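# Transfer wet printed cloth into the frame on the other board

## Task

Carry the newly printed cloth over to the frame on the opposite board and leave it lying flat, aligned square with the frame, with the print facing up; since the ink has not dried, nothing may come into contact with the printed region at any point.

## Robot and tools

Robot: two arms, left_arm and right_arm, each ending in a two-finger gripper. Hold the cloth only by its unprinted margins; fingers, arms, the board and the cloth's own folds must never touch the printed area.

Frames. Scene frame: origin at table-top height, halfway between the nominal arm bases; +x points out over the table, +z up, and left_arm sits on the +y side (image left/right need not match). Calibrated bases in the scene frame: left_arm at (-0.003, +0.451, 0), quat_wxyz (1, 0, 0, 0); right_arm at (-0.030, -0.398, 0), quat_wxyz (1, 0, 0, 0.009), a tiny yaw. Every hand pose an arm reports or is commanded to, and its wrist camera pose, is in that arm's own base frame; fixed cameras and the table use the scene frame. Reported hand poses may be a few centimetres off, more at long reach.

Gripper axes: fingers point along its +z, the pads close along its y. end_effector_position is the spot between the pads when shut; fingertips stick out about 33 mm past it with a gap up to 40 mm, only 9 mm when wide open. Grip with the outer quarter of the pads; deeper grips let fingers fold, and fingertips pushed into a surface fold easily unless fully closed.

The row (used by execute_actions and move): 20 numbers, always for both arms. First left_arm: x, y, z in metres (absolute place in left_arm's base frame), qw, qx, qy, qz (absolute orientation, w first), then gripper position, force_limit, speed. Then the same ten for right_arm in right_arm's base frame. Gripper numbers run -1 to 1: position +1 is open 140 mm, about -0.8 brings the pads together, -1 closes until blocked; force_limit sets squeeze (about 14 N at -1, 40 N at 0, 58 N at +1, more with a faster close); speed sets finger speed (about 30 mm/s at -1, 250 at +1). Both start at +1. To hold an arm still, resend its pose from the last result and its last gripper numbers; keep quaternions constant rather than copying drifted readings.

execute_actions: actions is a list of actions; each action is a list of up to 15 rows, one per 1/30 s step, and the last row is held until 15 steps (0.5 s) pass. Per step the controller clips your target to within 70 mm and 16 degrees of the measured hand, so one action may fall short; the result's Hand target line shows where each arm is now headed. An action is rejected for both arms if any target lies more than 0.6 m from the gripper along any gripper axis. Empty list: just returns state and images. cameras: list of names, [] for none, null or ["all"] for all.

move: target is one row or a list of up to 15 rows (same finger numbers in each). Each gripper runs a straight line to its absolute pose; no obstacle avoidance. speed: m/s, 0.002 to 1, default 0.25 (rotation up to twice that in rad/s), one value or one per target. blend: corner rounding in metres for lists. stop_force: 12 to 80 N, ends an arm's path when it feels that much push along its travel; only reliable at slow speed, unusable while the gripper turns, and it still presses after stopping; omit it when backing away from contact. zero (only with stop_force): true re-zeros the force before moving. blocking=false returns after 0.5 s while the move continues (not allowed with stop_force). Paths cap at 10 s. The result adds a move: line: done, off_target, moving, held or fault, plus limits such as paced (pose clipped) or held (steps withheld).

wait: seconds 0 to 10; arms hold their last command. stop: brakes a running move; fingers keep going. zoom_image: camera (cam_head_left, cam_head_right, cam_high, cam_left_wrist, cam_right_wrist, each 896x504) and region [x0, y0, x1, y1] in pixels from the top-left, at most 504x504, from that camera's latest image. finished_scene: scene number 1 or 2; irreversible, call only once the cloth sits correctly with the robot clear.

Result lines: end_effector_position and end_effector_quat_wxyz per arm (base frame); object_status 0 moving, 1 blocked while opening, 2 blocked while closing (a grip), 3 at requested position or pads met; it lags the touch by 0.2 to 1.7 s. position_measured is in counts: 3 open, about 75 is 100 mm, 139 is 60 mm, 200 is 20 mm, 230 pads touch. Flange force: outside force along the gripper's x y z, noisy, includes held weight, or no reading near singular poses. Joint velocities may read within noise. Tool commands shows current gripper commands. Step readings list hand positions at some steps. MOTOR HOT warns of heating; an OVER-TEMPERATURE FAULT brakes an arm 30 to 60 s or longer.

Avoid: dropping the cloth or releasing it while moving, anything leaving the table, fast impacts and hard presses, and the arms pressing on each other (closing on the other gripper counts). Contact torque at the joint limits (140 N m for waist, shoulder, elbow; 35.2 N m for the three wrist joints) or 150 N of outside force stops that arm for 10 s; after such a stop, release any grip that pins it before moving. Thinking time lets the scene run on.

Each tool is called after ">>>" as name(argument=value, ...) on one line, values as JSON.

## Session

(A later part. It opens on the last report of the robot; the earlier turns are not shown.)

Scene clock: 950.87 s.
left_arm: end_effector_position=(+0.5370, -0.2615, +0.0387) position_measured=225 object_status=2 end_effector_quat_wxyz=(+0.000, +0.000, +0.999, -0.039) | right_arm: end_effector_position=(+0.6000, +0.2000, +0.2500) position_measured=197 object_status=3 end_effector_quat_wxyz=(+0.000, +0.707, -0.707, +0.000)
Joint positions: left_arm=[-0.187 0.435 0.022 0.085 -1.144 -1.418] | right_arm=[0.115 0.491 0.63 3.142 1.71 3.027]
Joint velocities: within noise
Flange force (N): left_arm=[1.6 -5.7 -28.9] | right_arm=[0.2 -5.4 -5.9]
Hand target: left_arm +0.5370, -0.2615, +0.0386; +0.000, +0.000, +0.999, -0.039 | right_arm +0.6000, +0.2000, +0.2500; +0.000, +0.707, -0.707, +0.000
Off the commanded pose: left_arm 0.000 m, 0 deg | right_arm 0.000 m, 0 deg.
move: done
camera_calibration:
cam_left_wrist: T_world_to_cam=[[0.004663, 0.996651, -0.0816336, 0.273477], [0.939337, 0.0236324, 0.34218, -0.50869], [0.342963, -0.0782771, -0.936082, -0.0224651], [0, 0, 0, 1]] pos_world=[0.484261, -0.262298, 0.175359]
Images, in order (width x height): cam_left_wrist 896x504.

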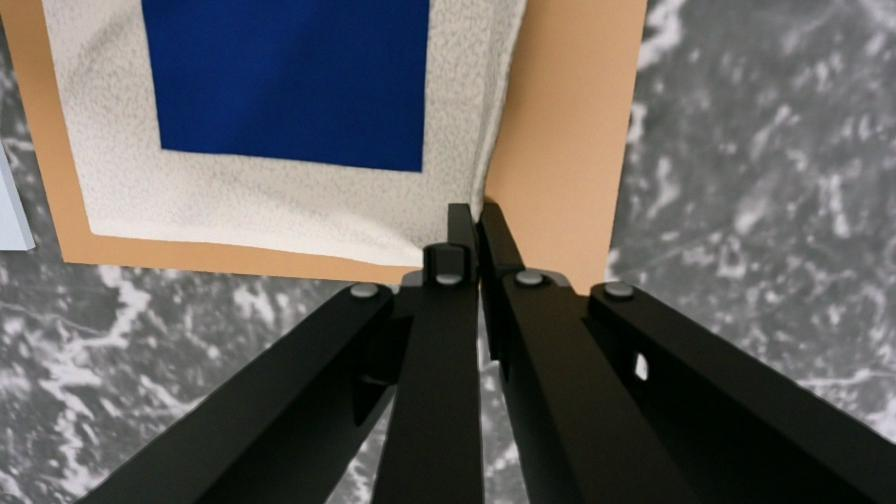

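>>> move(target=[[0.537, -0.2605, 0.0430, 0, 0, 0.9992, -0.0393, -1, -1, -1, 0.58, 0.30, 0.20, 0, 0.7071, -0.7071, 0, -0.49, -1, -1],[0.537, -0.2605, 0.0430, 0, 0, 0.9992, -0.0393, -1, -1, -1, 0.555, 0.365, 0.16, 0, 0.7071, -0.7071, 0, -0.49, -1, -1]], speed=[0.1, 0.1])

Scene clock: 984.53 s.
left_arm: end_effector_position=(+0.5370, -0.2605, +0.0430) position_measured=225 object_status=2 end_effector_quat_wxyz=(+0.000, +0.000, +0.999, -0.039) | right_arm: end_effector_position=(+0.5550, +0.3650, +0.1600) position_measured=191 object_status=3 end_effector_quat_wxyz=(+0.000, +0.707, -0.707, +0.000)
Joint positions: left_arm=[-0.185 0.43 0.026 0.085 -1.153 -1.419] | right_arm=[0.385 0.571 0.54 3.142 1.54 2.757]
Joint velocities: within noise
Flange force (N): left_arm=[2.9 3.0 -4.3] | right_arm=[-1.6 -4.2 -4.9]
Hand target: left_arm +0.5370, -0.2605, +0.0430; +0.000, +0.000, +0.999, -0.039 | right_arm +0.5550, +0.3650, +0.1600; +0.000, +0.707, -0.707, +0.000
Off the commanded pose: left_arm 0.000 m, 0 deg | right_arm 0.000 m, 0 deg.
move: done
camera_calibration:
cam_left_wrist: T_world_to_cam=[[0.00465525, 0.996651, -0.0816368, 0.272835], [0.93937, 0.0236333, 0.342091, -0.510185], [0.342874, -0.0782796, -0.936114, -0.0183136], [0, 0, 0, 1]] pos_world=[0.484261, -0.261298, 0.179659]
cam_right_wrist: T_world_to_cam=[[-0.999881, 0.0153587, 0.00109915, 0.559196], [0.0147521, 0.935036, 0.354247, -0.405063], [0.00441305, 0.354221, -0.935151, 0.159772], [0, 0, 0, 1]] pos_world=[0.5644, 0.313565, 0.292289]

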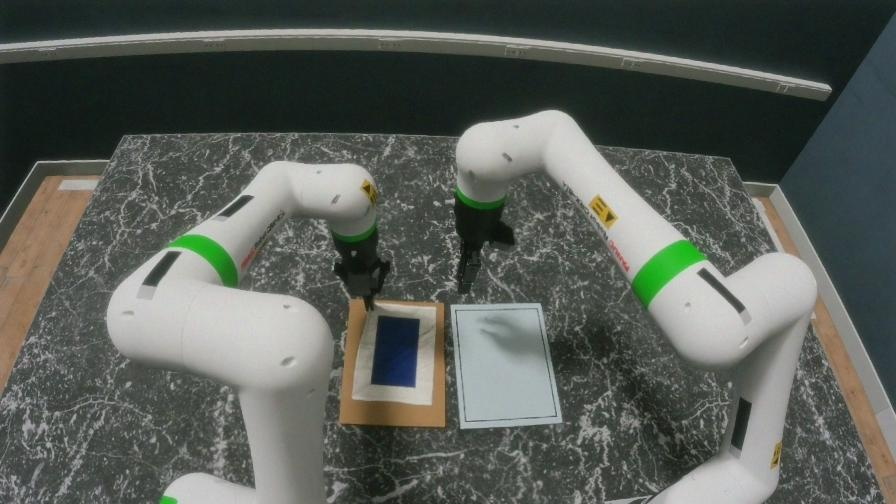

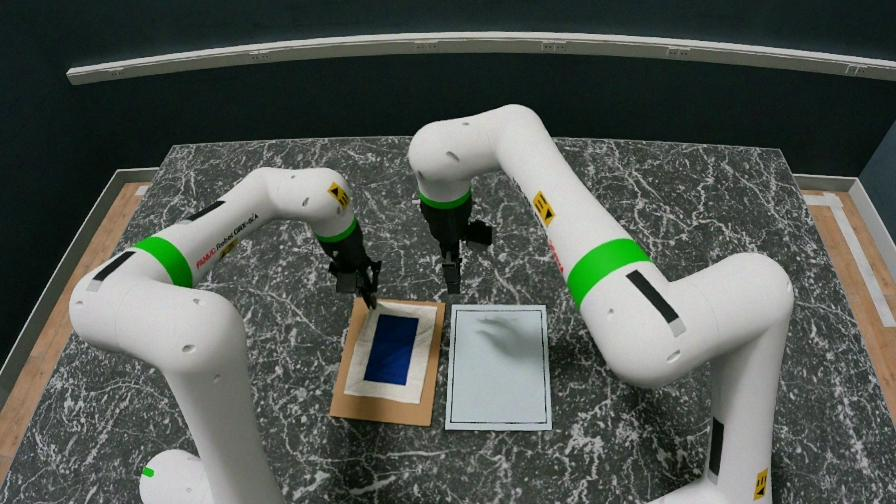

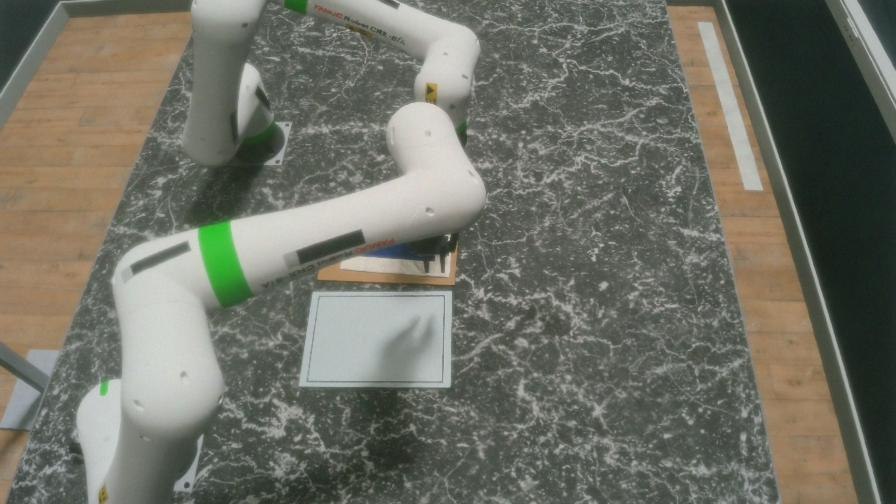

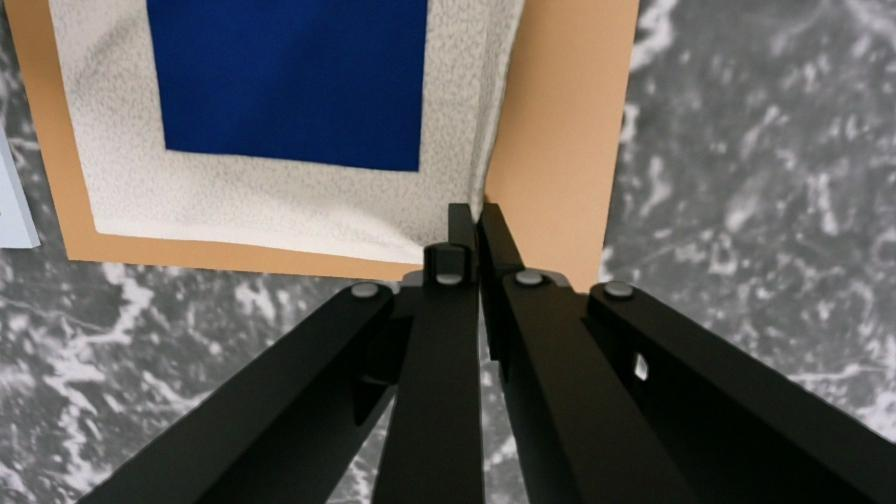

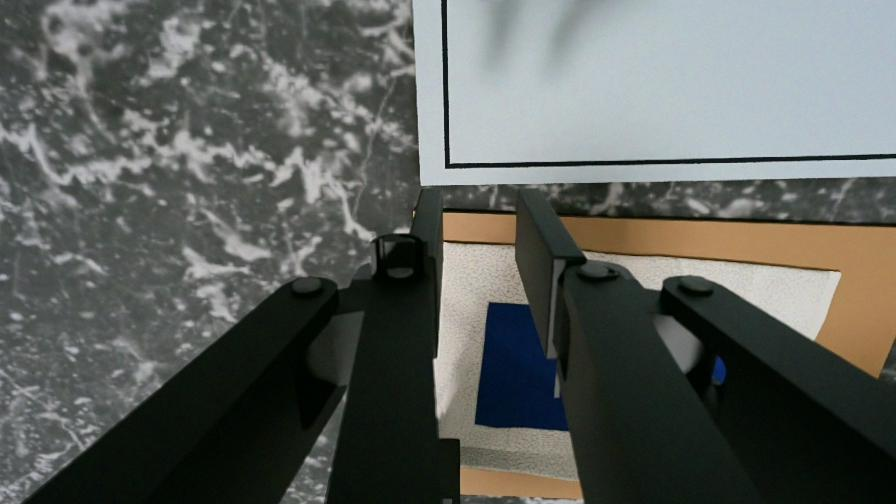

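>>> move(target=[[0.537, -0.2605, 0.0430, 0, 0, 0.9992, -0.0393, -1, -1, -1, 0.555, 0.350, 0.10, 0, 0.7071, -0.7071, 0, -1, -1, -0.5],[0.537, -0.2605, 0.0430, 0, 0, 0.9992, -0.0393, -1, -1, -1, 0.555, 0.350, 0.055, 0, 0.7071, -0.7071, 0, -1, -1, -0.5]], speed=0.1, cameras=[])

>>> move(target=[0.537, -0.2605, 0.0430, 0, 0, 0.9992, -0.0393, -1, -1, -1, 0.555, 0.350, 0.022, 0, 0.7071, -0.7071, 0, -1, -1, -0.5], speed=0.008, stop_force=12, cameras=["cam_right_wrist"])

Scene clock: 1037.87 s.
left_arm: end_effector_position=(+0.5370, -0.2605, +0.0430) position_measured=225 object_status=2 end_effector_quat_wxyz=(+0.000, +0.000, +0.999, -0.039) | right_arm: end_effector_position=(+0.5550, +0.3500, +0.0550) position_measured=232 object_status=3 end_effector_quat_wxyz=(+0.000, +0.707, -0.707, +0.000)
Joint positions: left_arm=[-0.185 0.43 0.026 0.085 -1.153 -1.419] | right_arm=[0.363 0.591 0.323 3.142 1.303 2.778]
Joint velocities: within noise
Flange force (N): left_arm=[3.4 3.5 -4.4] | right_arm=[-0.8 -4.1 -4.0]
Hand target: left_arm +0.5370, -0.2605, +0.0430; +0.000, +0.000, +0.999, -0.039 | right_arm +0.5550, +0.3500, +0.0550; +0.000, +0.707, -0.707, +0.000
Off the commanded pose: left_arm 0.000 m, 0 deg | right_arm 0.000 m, 0 deg.
move: done
No camera images: "cameras" was empty.

Scene clock: 1040.80 s.
left_arm: end_effector_position=(+0.5370, -0.2605, +0.0430) position_measured=225 object_status=2 end_effector_quat_wxyz=(+0.000, +0.000, +0.999, -0.039) | right_arm: end_effector_position=(+0.5550, +0.3500, +0.0360) position_measured=232 object_status=3 end_effector_quat_wxyz=(+0.000, +0.707, -0.707, +0.000)
Joint positions: left_arm=[-0.185 0.43 0.026 0.085 -1.153 -1.419] | right_arm=[0.363 0.605 0.298 3.142 1.264 2.778]
Joint velocities: within noise
Flange force (N): left_arm=[3.1 3.0 -4.5] | right_arm=[3.0 0.5 -24.2]
Hand target: left_arm +0.5370, -0.2605, +0.0430; +0.000, +0.000, +0.999, -0.039 | right_arm +0.5550, +0.3500, +0.0360; +0.000, +0.707, -0.707, +0.000
Off the commanded pose: left_arm 0.000 m, 0 deg | right_arm 0.014 m, 0 deg.
move: contact (right_arm)
camera_calibration:
cam_right_wrist: T_world_to_cam=[[-0.999882, 0.0153025, 0.000970495, 0.559701], [0.0146539, 0.935037, 0.354247, -0.347058], [0.00451341, 0.35422, -0.935151, 0.0490703], [0, 0, 0, 1]] pos_world=[0.5645, 0.298565, 0.168289]
Images, in order (width x height): cam_right_wrist 896x504.

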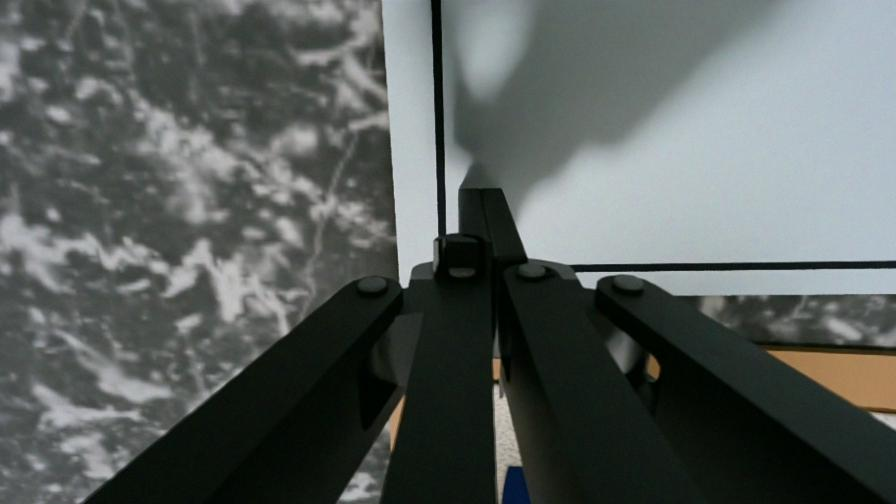

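>>> move(target=[[0.537, -0.2605, 0.0430, 0, 0, 0.9992, -0.0393, -1, -1, -1, 0.555, 0.350, 0.10, 0, 0.7071, -0.7071, 0, -1, -1, -0.5],[0.537, -0.2605, 0.0430, 0, 0, 0.9992, -0.0393, -1, -1, -1, 0.568, 0.428, 0.075, 0.02647, 0.67378, -0.73788, -0.02899, -0.49, -1, -1]], speed=0.1, cameras=["cam_right_wrist", "cam_left_wrist"])

Scene clock: 1068.57 s.
left_arm: end_effector_position=(+0.5370, -0.2605, +0.0430) position_measured=225 object_status=2 end_effector_quat_wxyz=(+0.000, +0.000, +0.999, -0.039) | right_arm: end_effector_position=(+0.5680, +0.4280, +0.0750) position_measured=191 object_status=0 end_effector_quat_wxyz=(-0.026, -0.674, +0.738, +0.029)
Joint positions: left_arm=[-0.185 0.43 0.026 0.085 -1.153 -1.419] | right_arm=[0.442 0.795 0.685 3.102 1.529 2.612]
Joint velocities: within noise
Flange force (N): left_arm=[2.9 3.1 -4.4] | right_arm=[-2.2 -4.7 -4.6]
Hand target: left_arm +0.5370, -0.2605, +0.0430; +0.000, +0.000, +0.999, -0.039 | right_arm +0.5680, +0.4280, +0.0750; -0.026, -0.674, +0.738, +0.029
Off the commanded pose: left_arm 0.000 m, 0 deg | right_arm 0.000 m, 0 deg.
move: done
camera_calibration:
cam_left_wrist: T_world_to_cam=[[0.00465525, 0.996651, -0.0816368, 0.272835], [0.93937, 0.0236333, 0.342091, -0.510185], [0.342874, -0.0782796, -0.936114, -0.0183136], [0, 0, 0, 1]] pos_world=[0.484261, -0.261298, 0.179659]
cam_right_wrist: T_world_to_cam=[[-0.99123, 0.105577, 0.0794789, 0.522003], [0.126995, 0.927359, 0.351962, -0.49435], [-0.0365464, 0.358969, -0.932634, 0.078942], [0, 0, 0, 1]] pos_world=[0.58309, 0.374991, 0.206129]
Images, in order (width x height): cam_left_wrist 896x504, cam_right_wrist 896x504.

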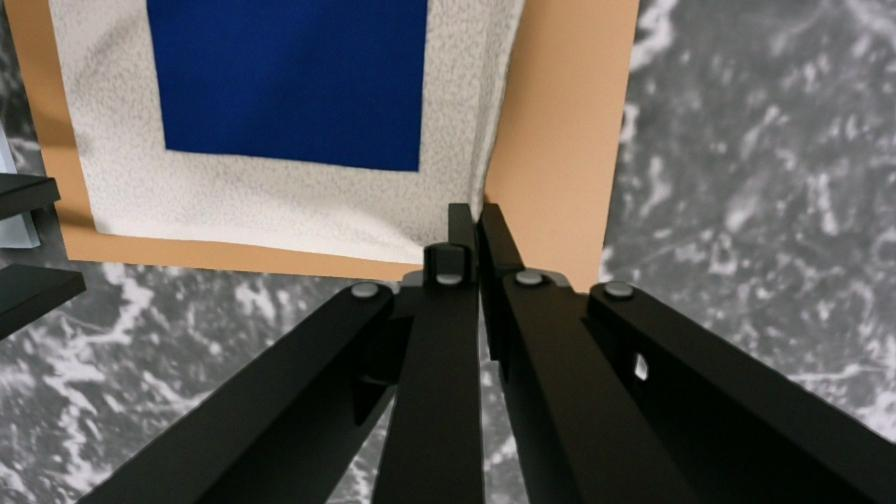

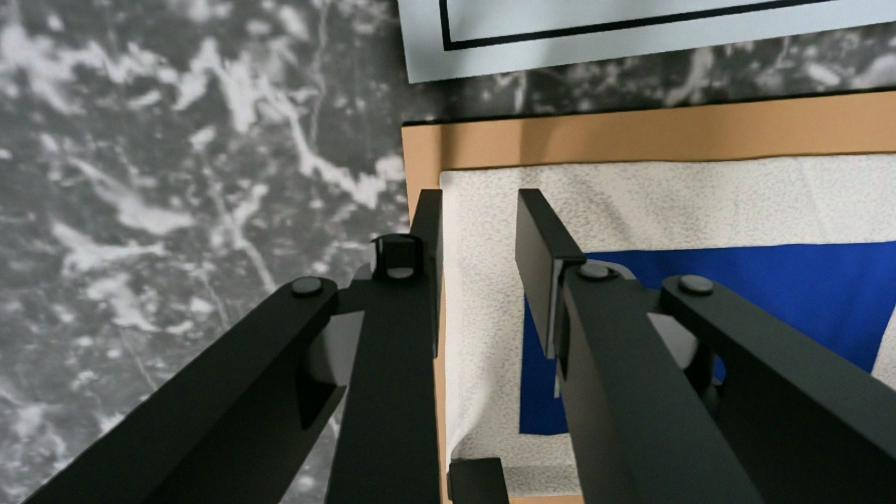

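>>> move(target=[[0.537, -0.2605, 0.0430, 0, 0, 0.9992, -0.0393, -1, -1, -1, 0.571, 0.431, 0.055, 0.02647, 0.67378, -0.73788, -0.02899, -0.49, -1, -1],[0.537, -0.2605, 0.0430, 0, 0, 0.9992, -0.0393, -1, -1, -1, 0.571, 0.431, 0.0395, 0.02647, 0.67378, -0.73788, -0.02899, -0.49, -1, -1]], speed=0.03, cameras=["cam_right_wrist", "cam_left_wrist"])

Scene clock: 1085.37 s.
left_arm: end_effector_position=(+0.5370, -0.2605, +0.0430) position_measured=225 object_status=2 end_effector_quat_wxyz=(+0.000, +0.000, +0.999, -0.039) | right_arm: end_effector_position=(+0.5710, +0.4310, +0.0395) position_measured=191 object_status=3 end_effector_quat_wxyz=(-0.026, -0.674, +0.738, +0.029)
Joint positions: left_arm=[-0.185 0.43 0.026 0.085 -1.153 -1.419] | right_arm=[0.444 0.822 0.649 3.101 1.465 2.613]
Joint velocities: within noise
Flange force (N): left_arm=[3.2 3.2 -4.5] | right_arm=[-1.2 -3.6 -4.4]
Hand target: left_arm +0.5370, -0.2605, +0.0430; +0.000, +0.000, +0.999, -0.039 | right_arm +0.5710, +0.4310, +0.0395; -0.026, -0.674, +0.738, +0.029
Off the commanded pose: left_arm 0.000 m, 0 deg | right_arm 0.000 m, 0 deg.
move: done
camera_calibration:
cam_left_wrist: T_world_to_cam=[[0.00465525, 0.996651, -0.0816368, 0.272835], [0.93937, 0.0236333, 0.342091, -0.510185], [0.342874, -0.0782796, -0.936114, -0.0183136], [0, 0, 0, 1]] pos_world=[0.484261, -0.261298, 0.179659]
cam_right_wrist: T_world_to_cam=[[-0.99123, 0.105577, 0.0794789, 0.527481], [0.126995, 0.927359, 0.351962, -0.485019], [-0.0365464, 0.358969, -0.932634, 0.0448662], [0, 0, 0, 1]] pos_world=[0.58609, 0.377991, 0.170629]
Images, in order (width x height): cam_left_wrist 896x504, cam_right_wrist 896x504.

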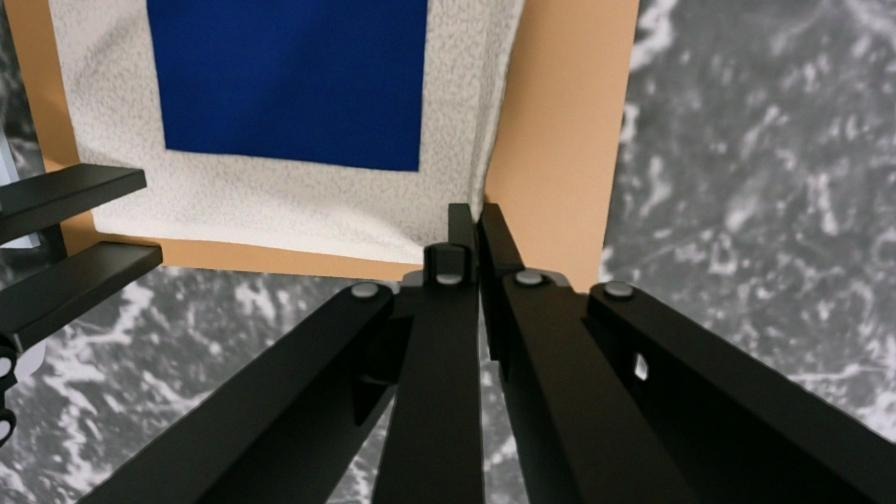

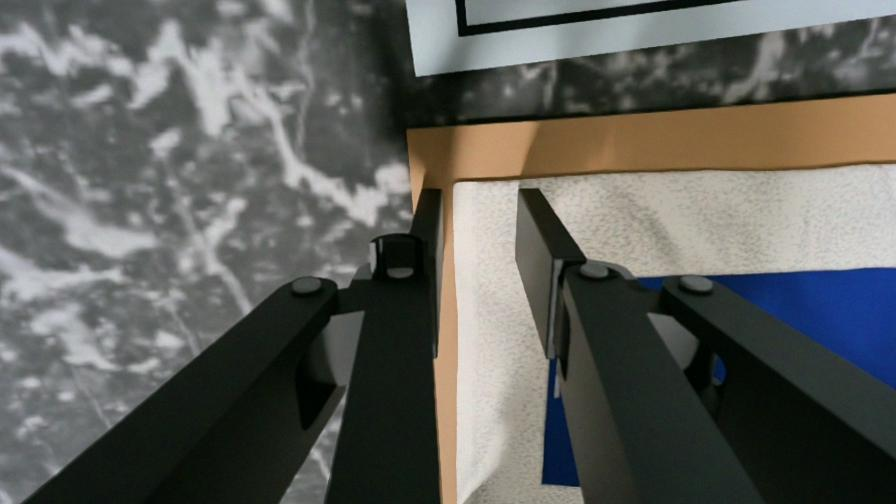

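>>> move(target=[[0.537, -0.2605, 0.0430, 0, 0, 0.9992, -0.0393, -1, -1, -1, 0.571, 0.431, 0.0383, 0.02647, 0.67378, -0.73788, -0.02899, -0.49, -1, -1],[0.537, -0.2605, 0.0430, 0, 0, 0.9992, -0.0393, -1, -1, -1, 0.571, 0.431, 0.0383, 0.02647, 0.67378, -0.73788, -0.02899, -1, -1, -1]], speed=0.02, cameras=["cam_right_wrist", "cam_left_wrist"])

Scene clock: 1093.47 s.
left_arm: end_effector_position=(+0.5370, -0.2605, +0.0430) position_measured=225 object_status=2 end_effector_quat_wxyz=(+0.000, +0.000, +0.999, -0.039) | right_arm: end_effector_position=(+0.5710, +0.4310, +0.0383) position_measured=224 object_status=2 end_effector_quat_wxyz=(-0.026, -0.674, +0.738, +0.029)
Joint positions: left_arm=[-0.185 0.43 0.026 0.085 -1.153 -1.419] | right_arm=[0.444 0.823 0.647 3.101 1.462 2.613]
Joint velocities: within noise
Flange force (N): left_arm=[2.7 3.0 -4.2] | right_arm=[-1.2 6.8 -36.5]
Hand target: left_arm +0.5370, -0.2605, +0.0430; +0.000, +0.000, +0.999, -0.039 | right_arm +0.5710, +0.4310, +0.0383; -0.026, -0.674, +0.738, +0.029
Off the commanded pose: left_arm 0.000 m, 0 deg | right_arm 0.000 m, 0 deg.
move: done
camera_calibration:
cam_left_wrist: T_world_to_cam=[[0.00465525, 0.996651, -0.0816368, 0.272835], [0.93937, 0.0236333, 0.342091, -0.510185], [0.342874, -0.0782796, -0.936114, -0.0183136], [0, 0, 0, 1]] pos_world=[0.484261, -0.261298, 0.179659]
cam_right_wrist: T_world_to_cam=[[-0.99123, 0.105566, 0.0794864, 0.52758], [0.126991, 0.927327, 0.352049, -0.484597], [-0.0365455, 0.359056, -0.9326, 0.0437081], [0, 0, 0, 1]] pos_world=[0.58609, 0.377991, 0.169429]
Images, in order (width x height): cam_left_wrist 896x504, cam_right_wrist 896x504.

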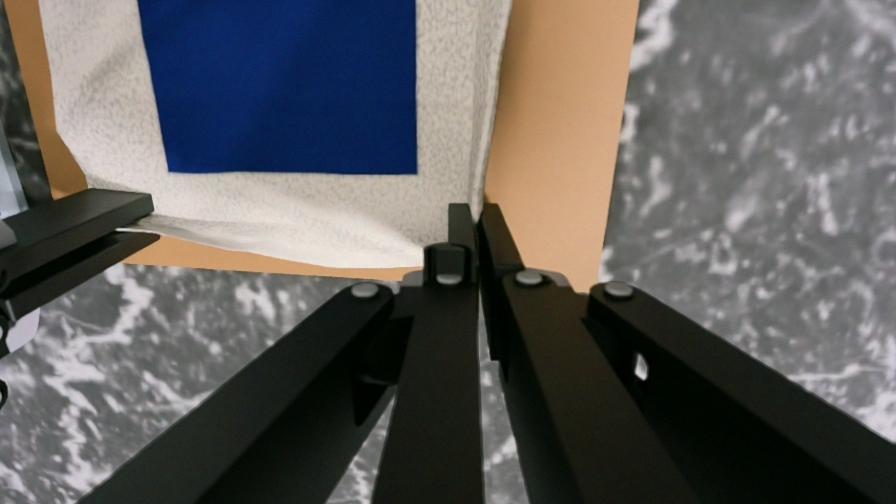

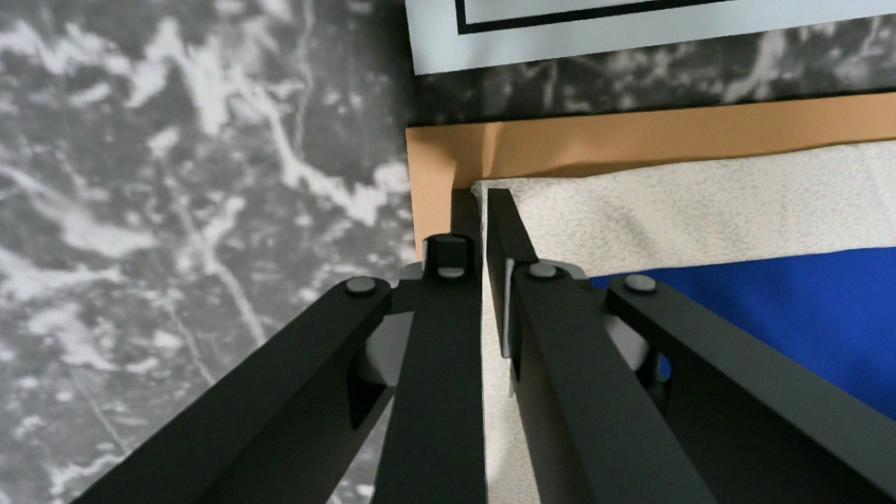

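>>> move(target=[0.533, -0.2605, 0.110, 0, 0, 0.9992, -0.0393, -1, -1, -1, 0.5635, 0.4293, 0.115, 0.02647, 0.67378, -0.73788, -0.02899, -1, -1, -1], speed=0.05)

Scene clock: 1185.53 s.
left_arm: end_effector_position=(+0.5330, -0.2605, +0.1100) position_measured=225 object_status=2 end_effector_quat_wxyz=(+0.000, +0.000, +0.999, -0.039) | right_arm: end_effector_position=(+0.5635, +0.4293, +0.1151) position_measured=226 object_status=2 end_effector_quat_wxyz=(-0.026, -0.674, +0.738, +0.029)
Joint positions: left_arm=[-0.187 0.372 0.109 0.08 -1.294 -1.406] | right_arm=[0.446 0.777 0.75 3.101 1.61 2.605]
Joint velocities: within noise
Flange force (N): left_arm=[3.0 2.8 -3.6] | right_arm=[-2.7 -5.5 -5.1]
Hand target: left_arm +0.5330, -0.2605, +0.1100; +0.000, +0.000, +0.999, -0.039 | right_arm +0.5635, +0.4293, +0.1150; -0.026, -0.674, +0.738, +0.029
Off the commanded pose: left_arm 0.000 m, 0 deg | right_arm 0.000 m, 0 deg.
move: done
camera_calibration:
cam_left_wrist: T_world_to_cam=[[0.00465525, 0.996651, -0.0816368, 0.278324], [0.93937, 0.0236333, 0.342091, -0.529347], [0.342874, -0.0782796, -0.936114, 0.0457775], [0, 0, 0, 1]] pos_world=[0.480261, -0.261298, 0.246659]
cam_right_wrist: T_world_to_cam=[[-0.991246, 0.105516, 0.079361, 0.514279], [0.1269, 0.927332, 0.352068, -0.509059], [-0.0364453, 0.359056, -0.932604, 0.115611], [0, 0, 0, 1]] pos_world=[0.57859, 0.376291, 0.246229]

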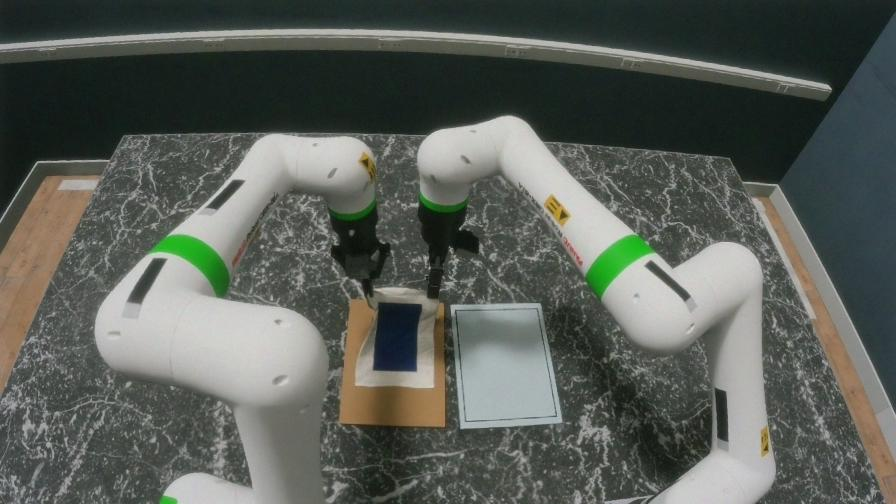

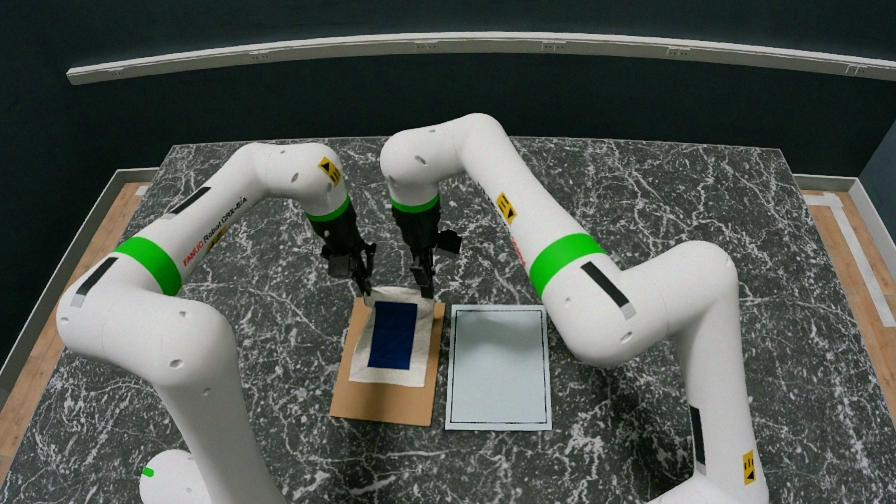

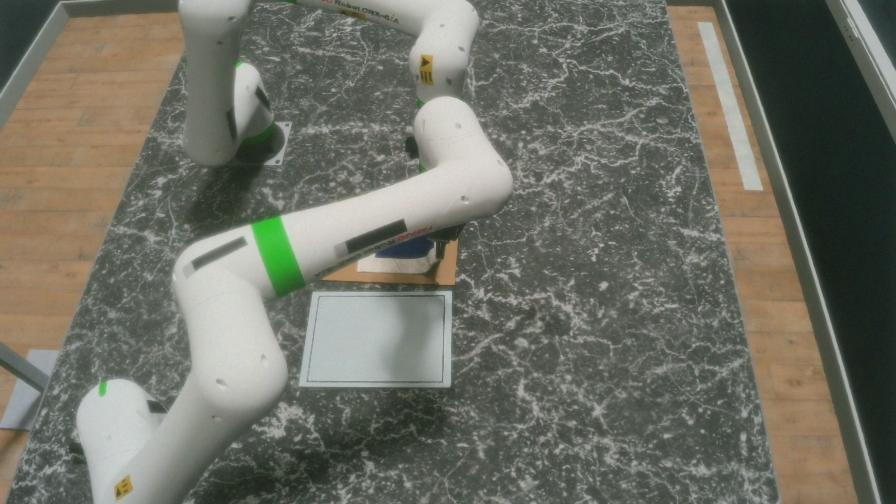

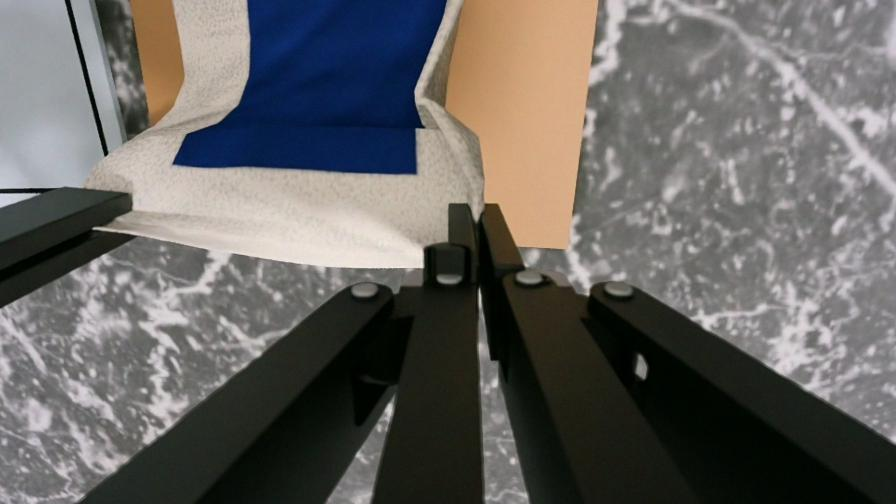

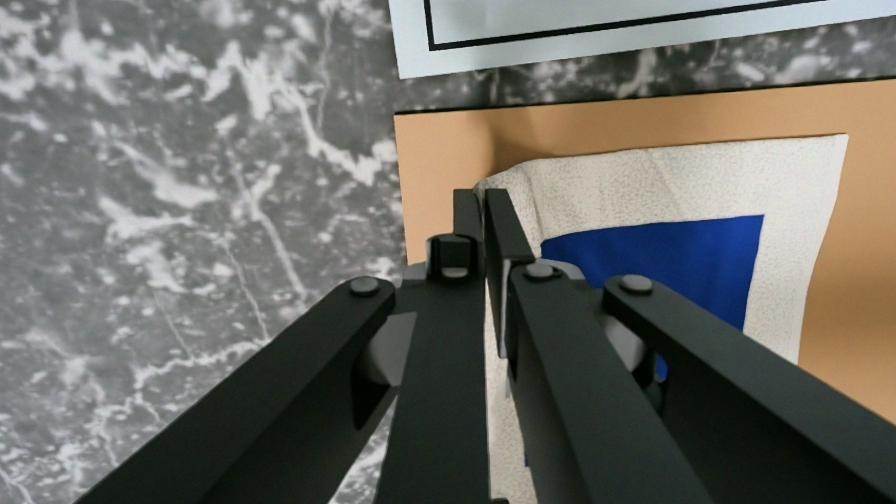

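>>> zoom_image(camera="cam_left_wrist", region=[80, 0, 620, 290])

Region (80, 0, 620, 290) is 540x290 pixels. A region can be at most 504 by 504 pixels.

>>> zoom_image(camera="cam_left_wrist", region=[100, 0, 520, 290])

>>> zoom_image(camera="cam_head_left", region=[330, 230, 480, 410])

>>> zoom_image(camera="cam_head_right", region=[330, 230, 480, 410])

Scaled by 1.200 from the camera's 896x504 image, which has a finer 1280x720 frame.

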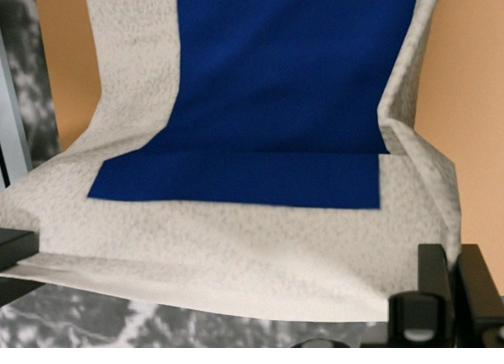

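Scaled by 2.800 from the camera's 896x504 image, which has a finer 1280x720 frame.

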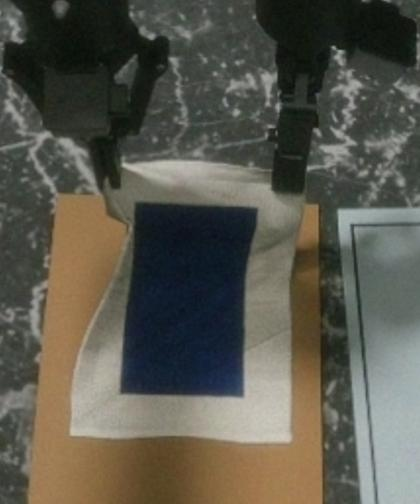

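Scaled by 2.800 from the camera's 896x504 image, which has a finer 1280x720 frame.

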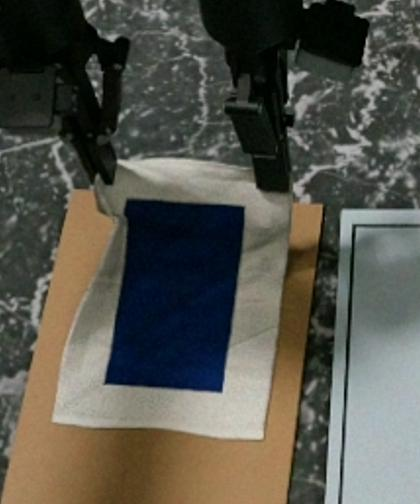

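>>> move(target=[[0.443, -0.263, 0.200, 0.1312, -0.0143, 0.9906, -0.0364, -1, -1, -1, 0.4844, 0.4271, 0.2147, 0.02702, 0.68782, -0.72482, -0.02848, -1, -1, -1],[0.333, -0.266, 0.300, 0.2176, -0.0298, 0.9751, -0.0299, -1, -1, -1, 0.3725, 0.4262, 0.3185, 0.0276, 0.7023, -0.7109, -0.0279, -1, -1, -1]], speed=0.08, blend=0.03)

Scene clock: 1247.40 s.
left_arm: end_effector_position=(+0.3330, -0.2660, +0.3000) position_measured=225 object_status=2 end_effector_quat_wxyz=(+0.218, -0.030, +0.975, -0.030) | right_arm: end_effector_position=(+0.3725, +0.4262, +0.3185) position_measured=226 object_status=2 end_effector_quat_wxyz=(+0.028, +0.702, -0.711, -0.028)
Joint positions: left_arm=[-0.516 -0.365 -0.186 -0.176 -1.343 -0.989] | right_arm=[0.592 0.385 0.627 3.095 1.877 2.525]
Joint velocities: within noise
Flange force (N): left_arm=[-0.9 4.4 -2.3] | right_arm=[-2.5 -3.9 -6.4]
Hand target: left_arm +0.3330, -0.2660, +0.3000; +0.218, -0.030, +0.975, -0.030 | right_arm +0.3725, +0.4262, +0.3185; +0.028, +0.702, -0.711, -0.028
Off the commanded pose: left_arm 0.000 m, 0 deg | right_arm 0.000 m, 0 deg.
move: done
camera_calibration:
cam_left_wrist: T_world_to_cam=[[-0.0396529, 0.99661, -0.0720805, 0.312166], [0.702805, 0.0790952, 0.706972, -0.422246], [0.710276, -0.0226251, -0.703559, 0.114465], [0, 0, 0, 1]] pos_world=[0.227833, -0.275121, 0.40155]
cam_right_wrist: T_world_to_cam=[[-0.996462, 0.0273806, 0.079459, 0.344293], [0.0537486, 0.93444, 0.352041, -0.529339], [-0.0646105, 0.355067, -0.932606, 0.311639], [0, 0, 0, 1]] pos_world=[0.391662, 0.374556, 0.449629]

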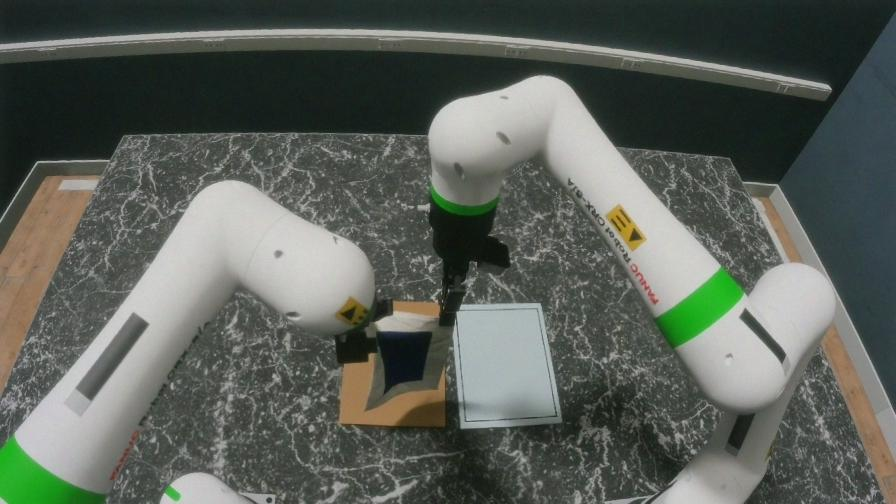

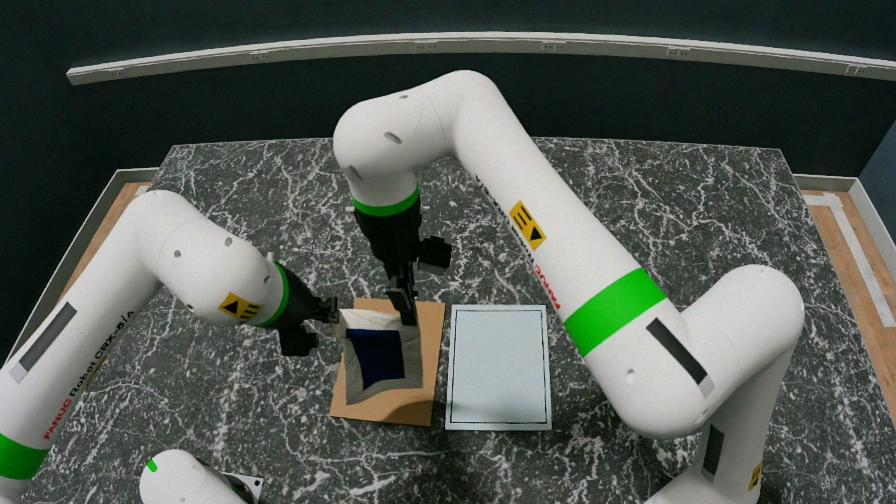

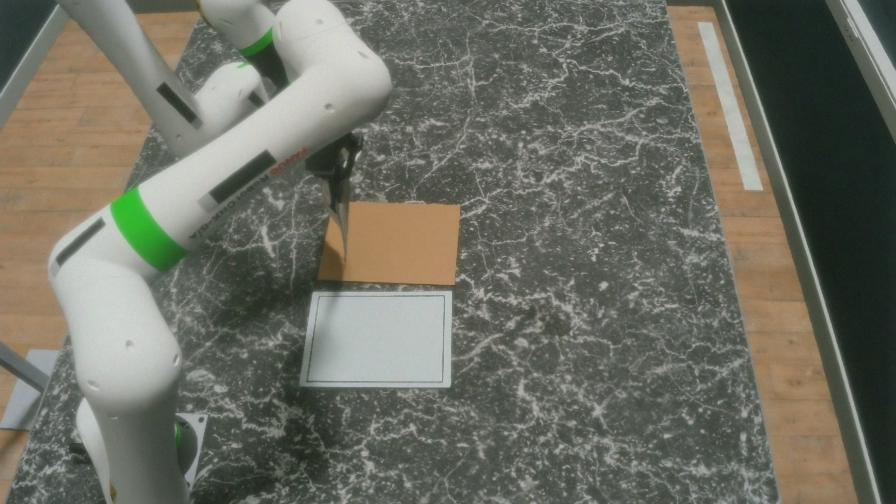

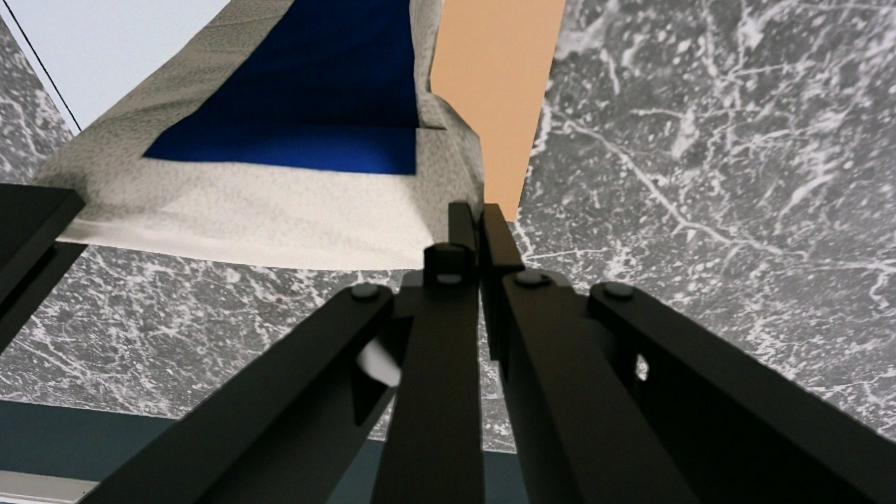

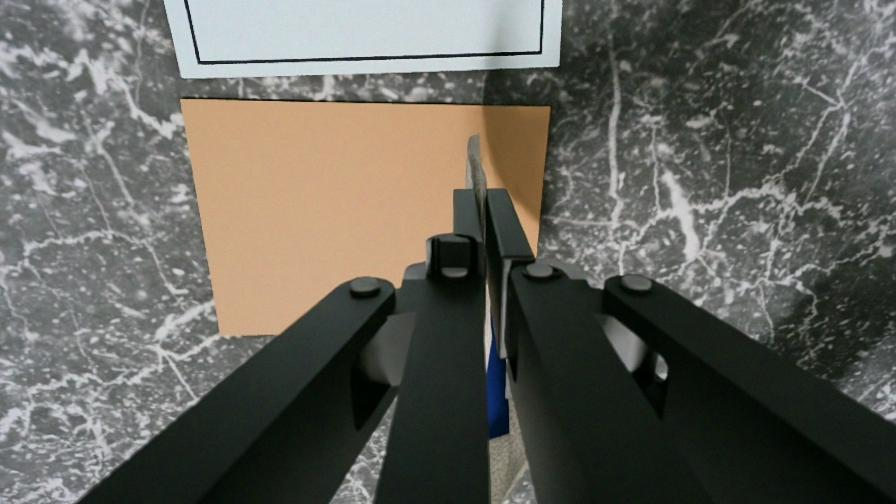

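>>> zoom_image(camera="cam_head_left", region=[330, 280, 480, 440])

>>> zoom_image(camera="cam_head_right", region=[310, 280, 460, 440])

>>> zoom_image(camera="cam_right_wrist", region=[400, 100, 600, 504])

>>> zoom_image(camera="cam_high", region=[280, 110, 480, 300])

Scaled by 3.150 from the camera's 896x504 image, which has a finer 1280x720 frame.

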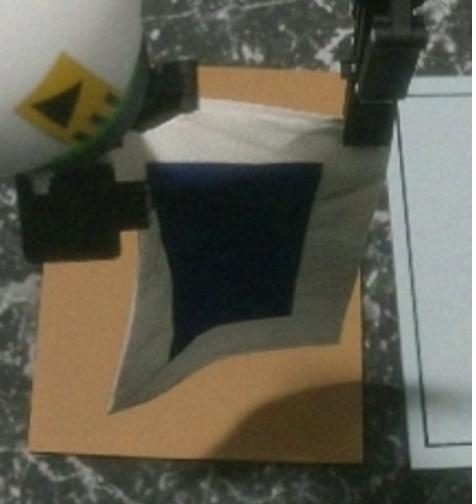

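Scaled by 3.150 from the camera's 896x504 image, which has a finer 1280x720 frame.

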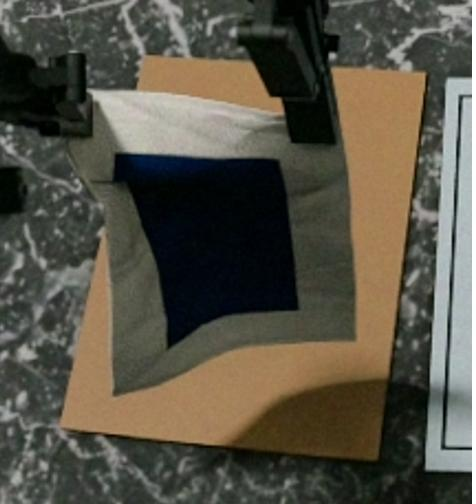

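Scaled by 1.248 from the camera's 896x504 image, which has a finer 1280x720 frame.

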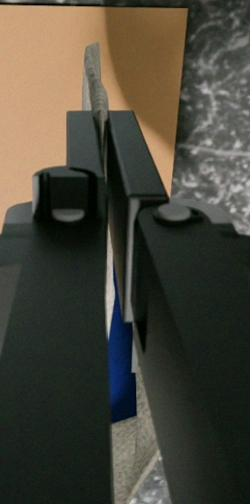

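Scaled by 2.520 from the camera's 896x504 image, which has a finer 1280x720 frame.

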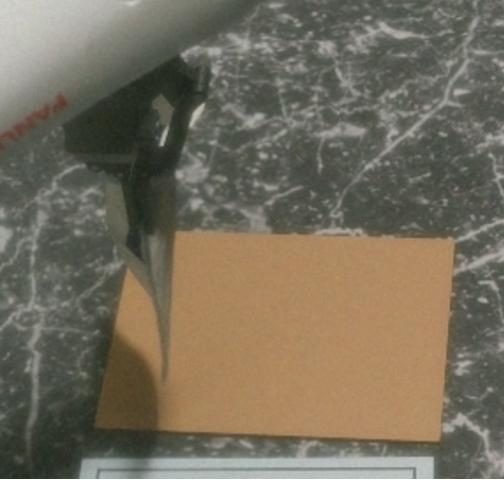

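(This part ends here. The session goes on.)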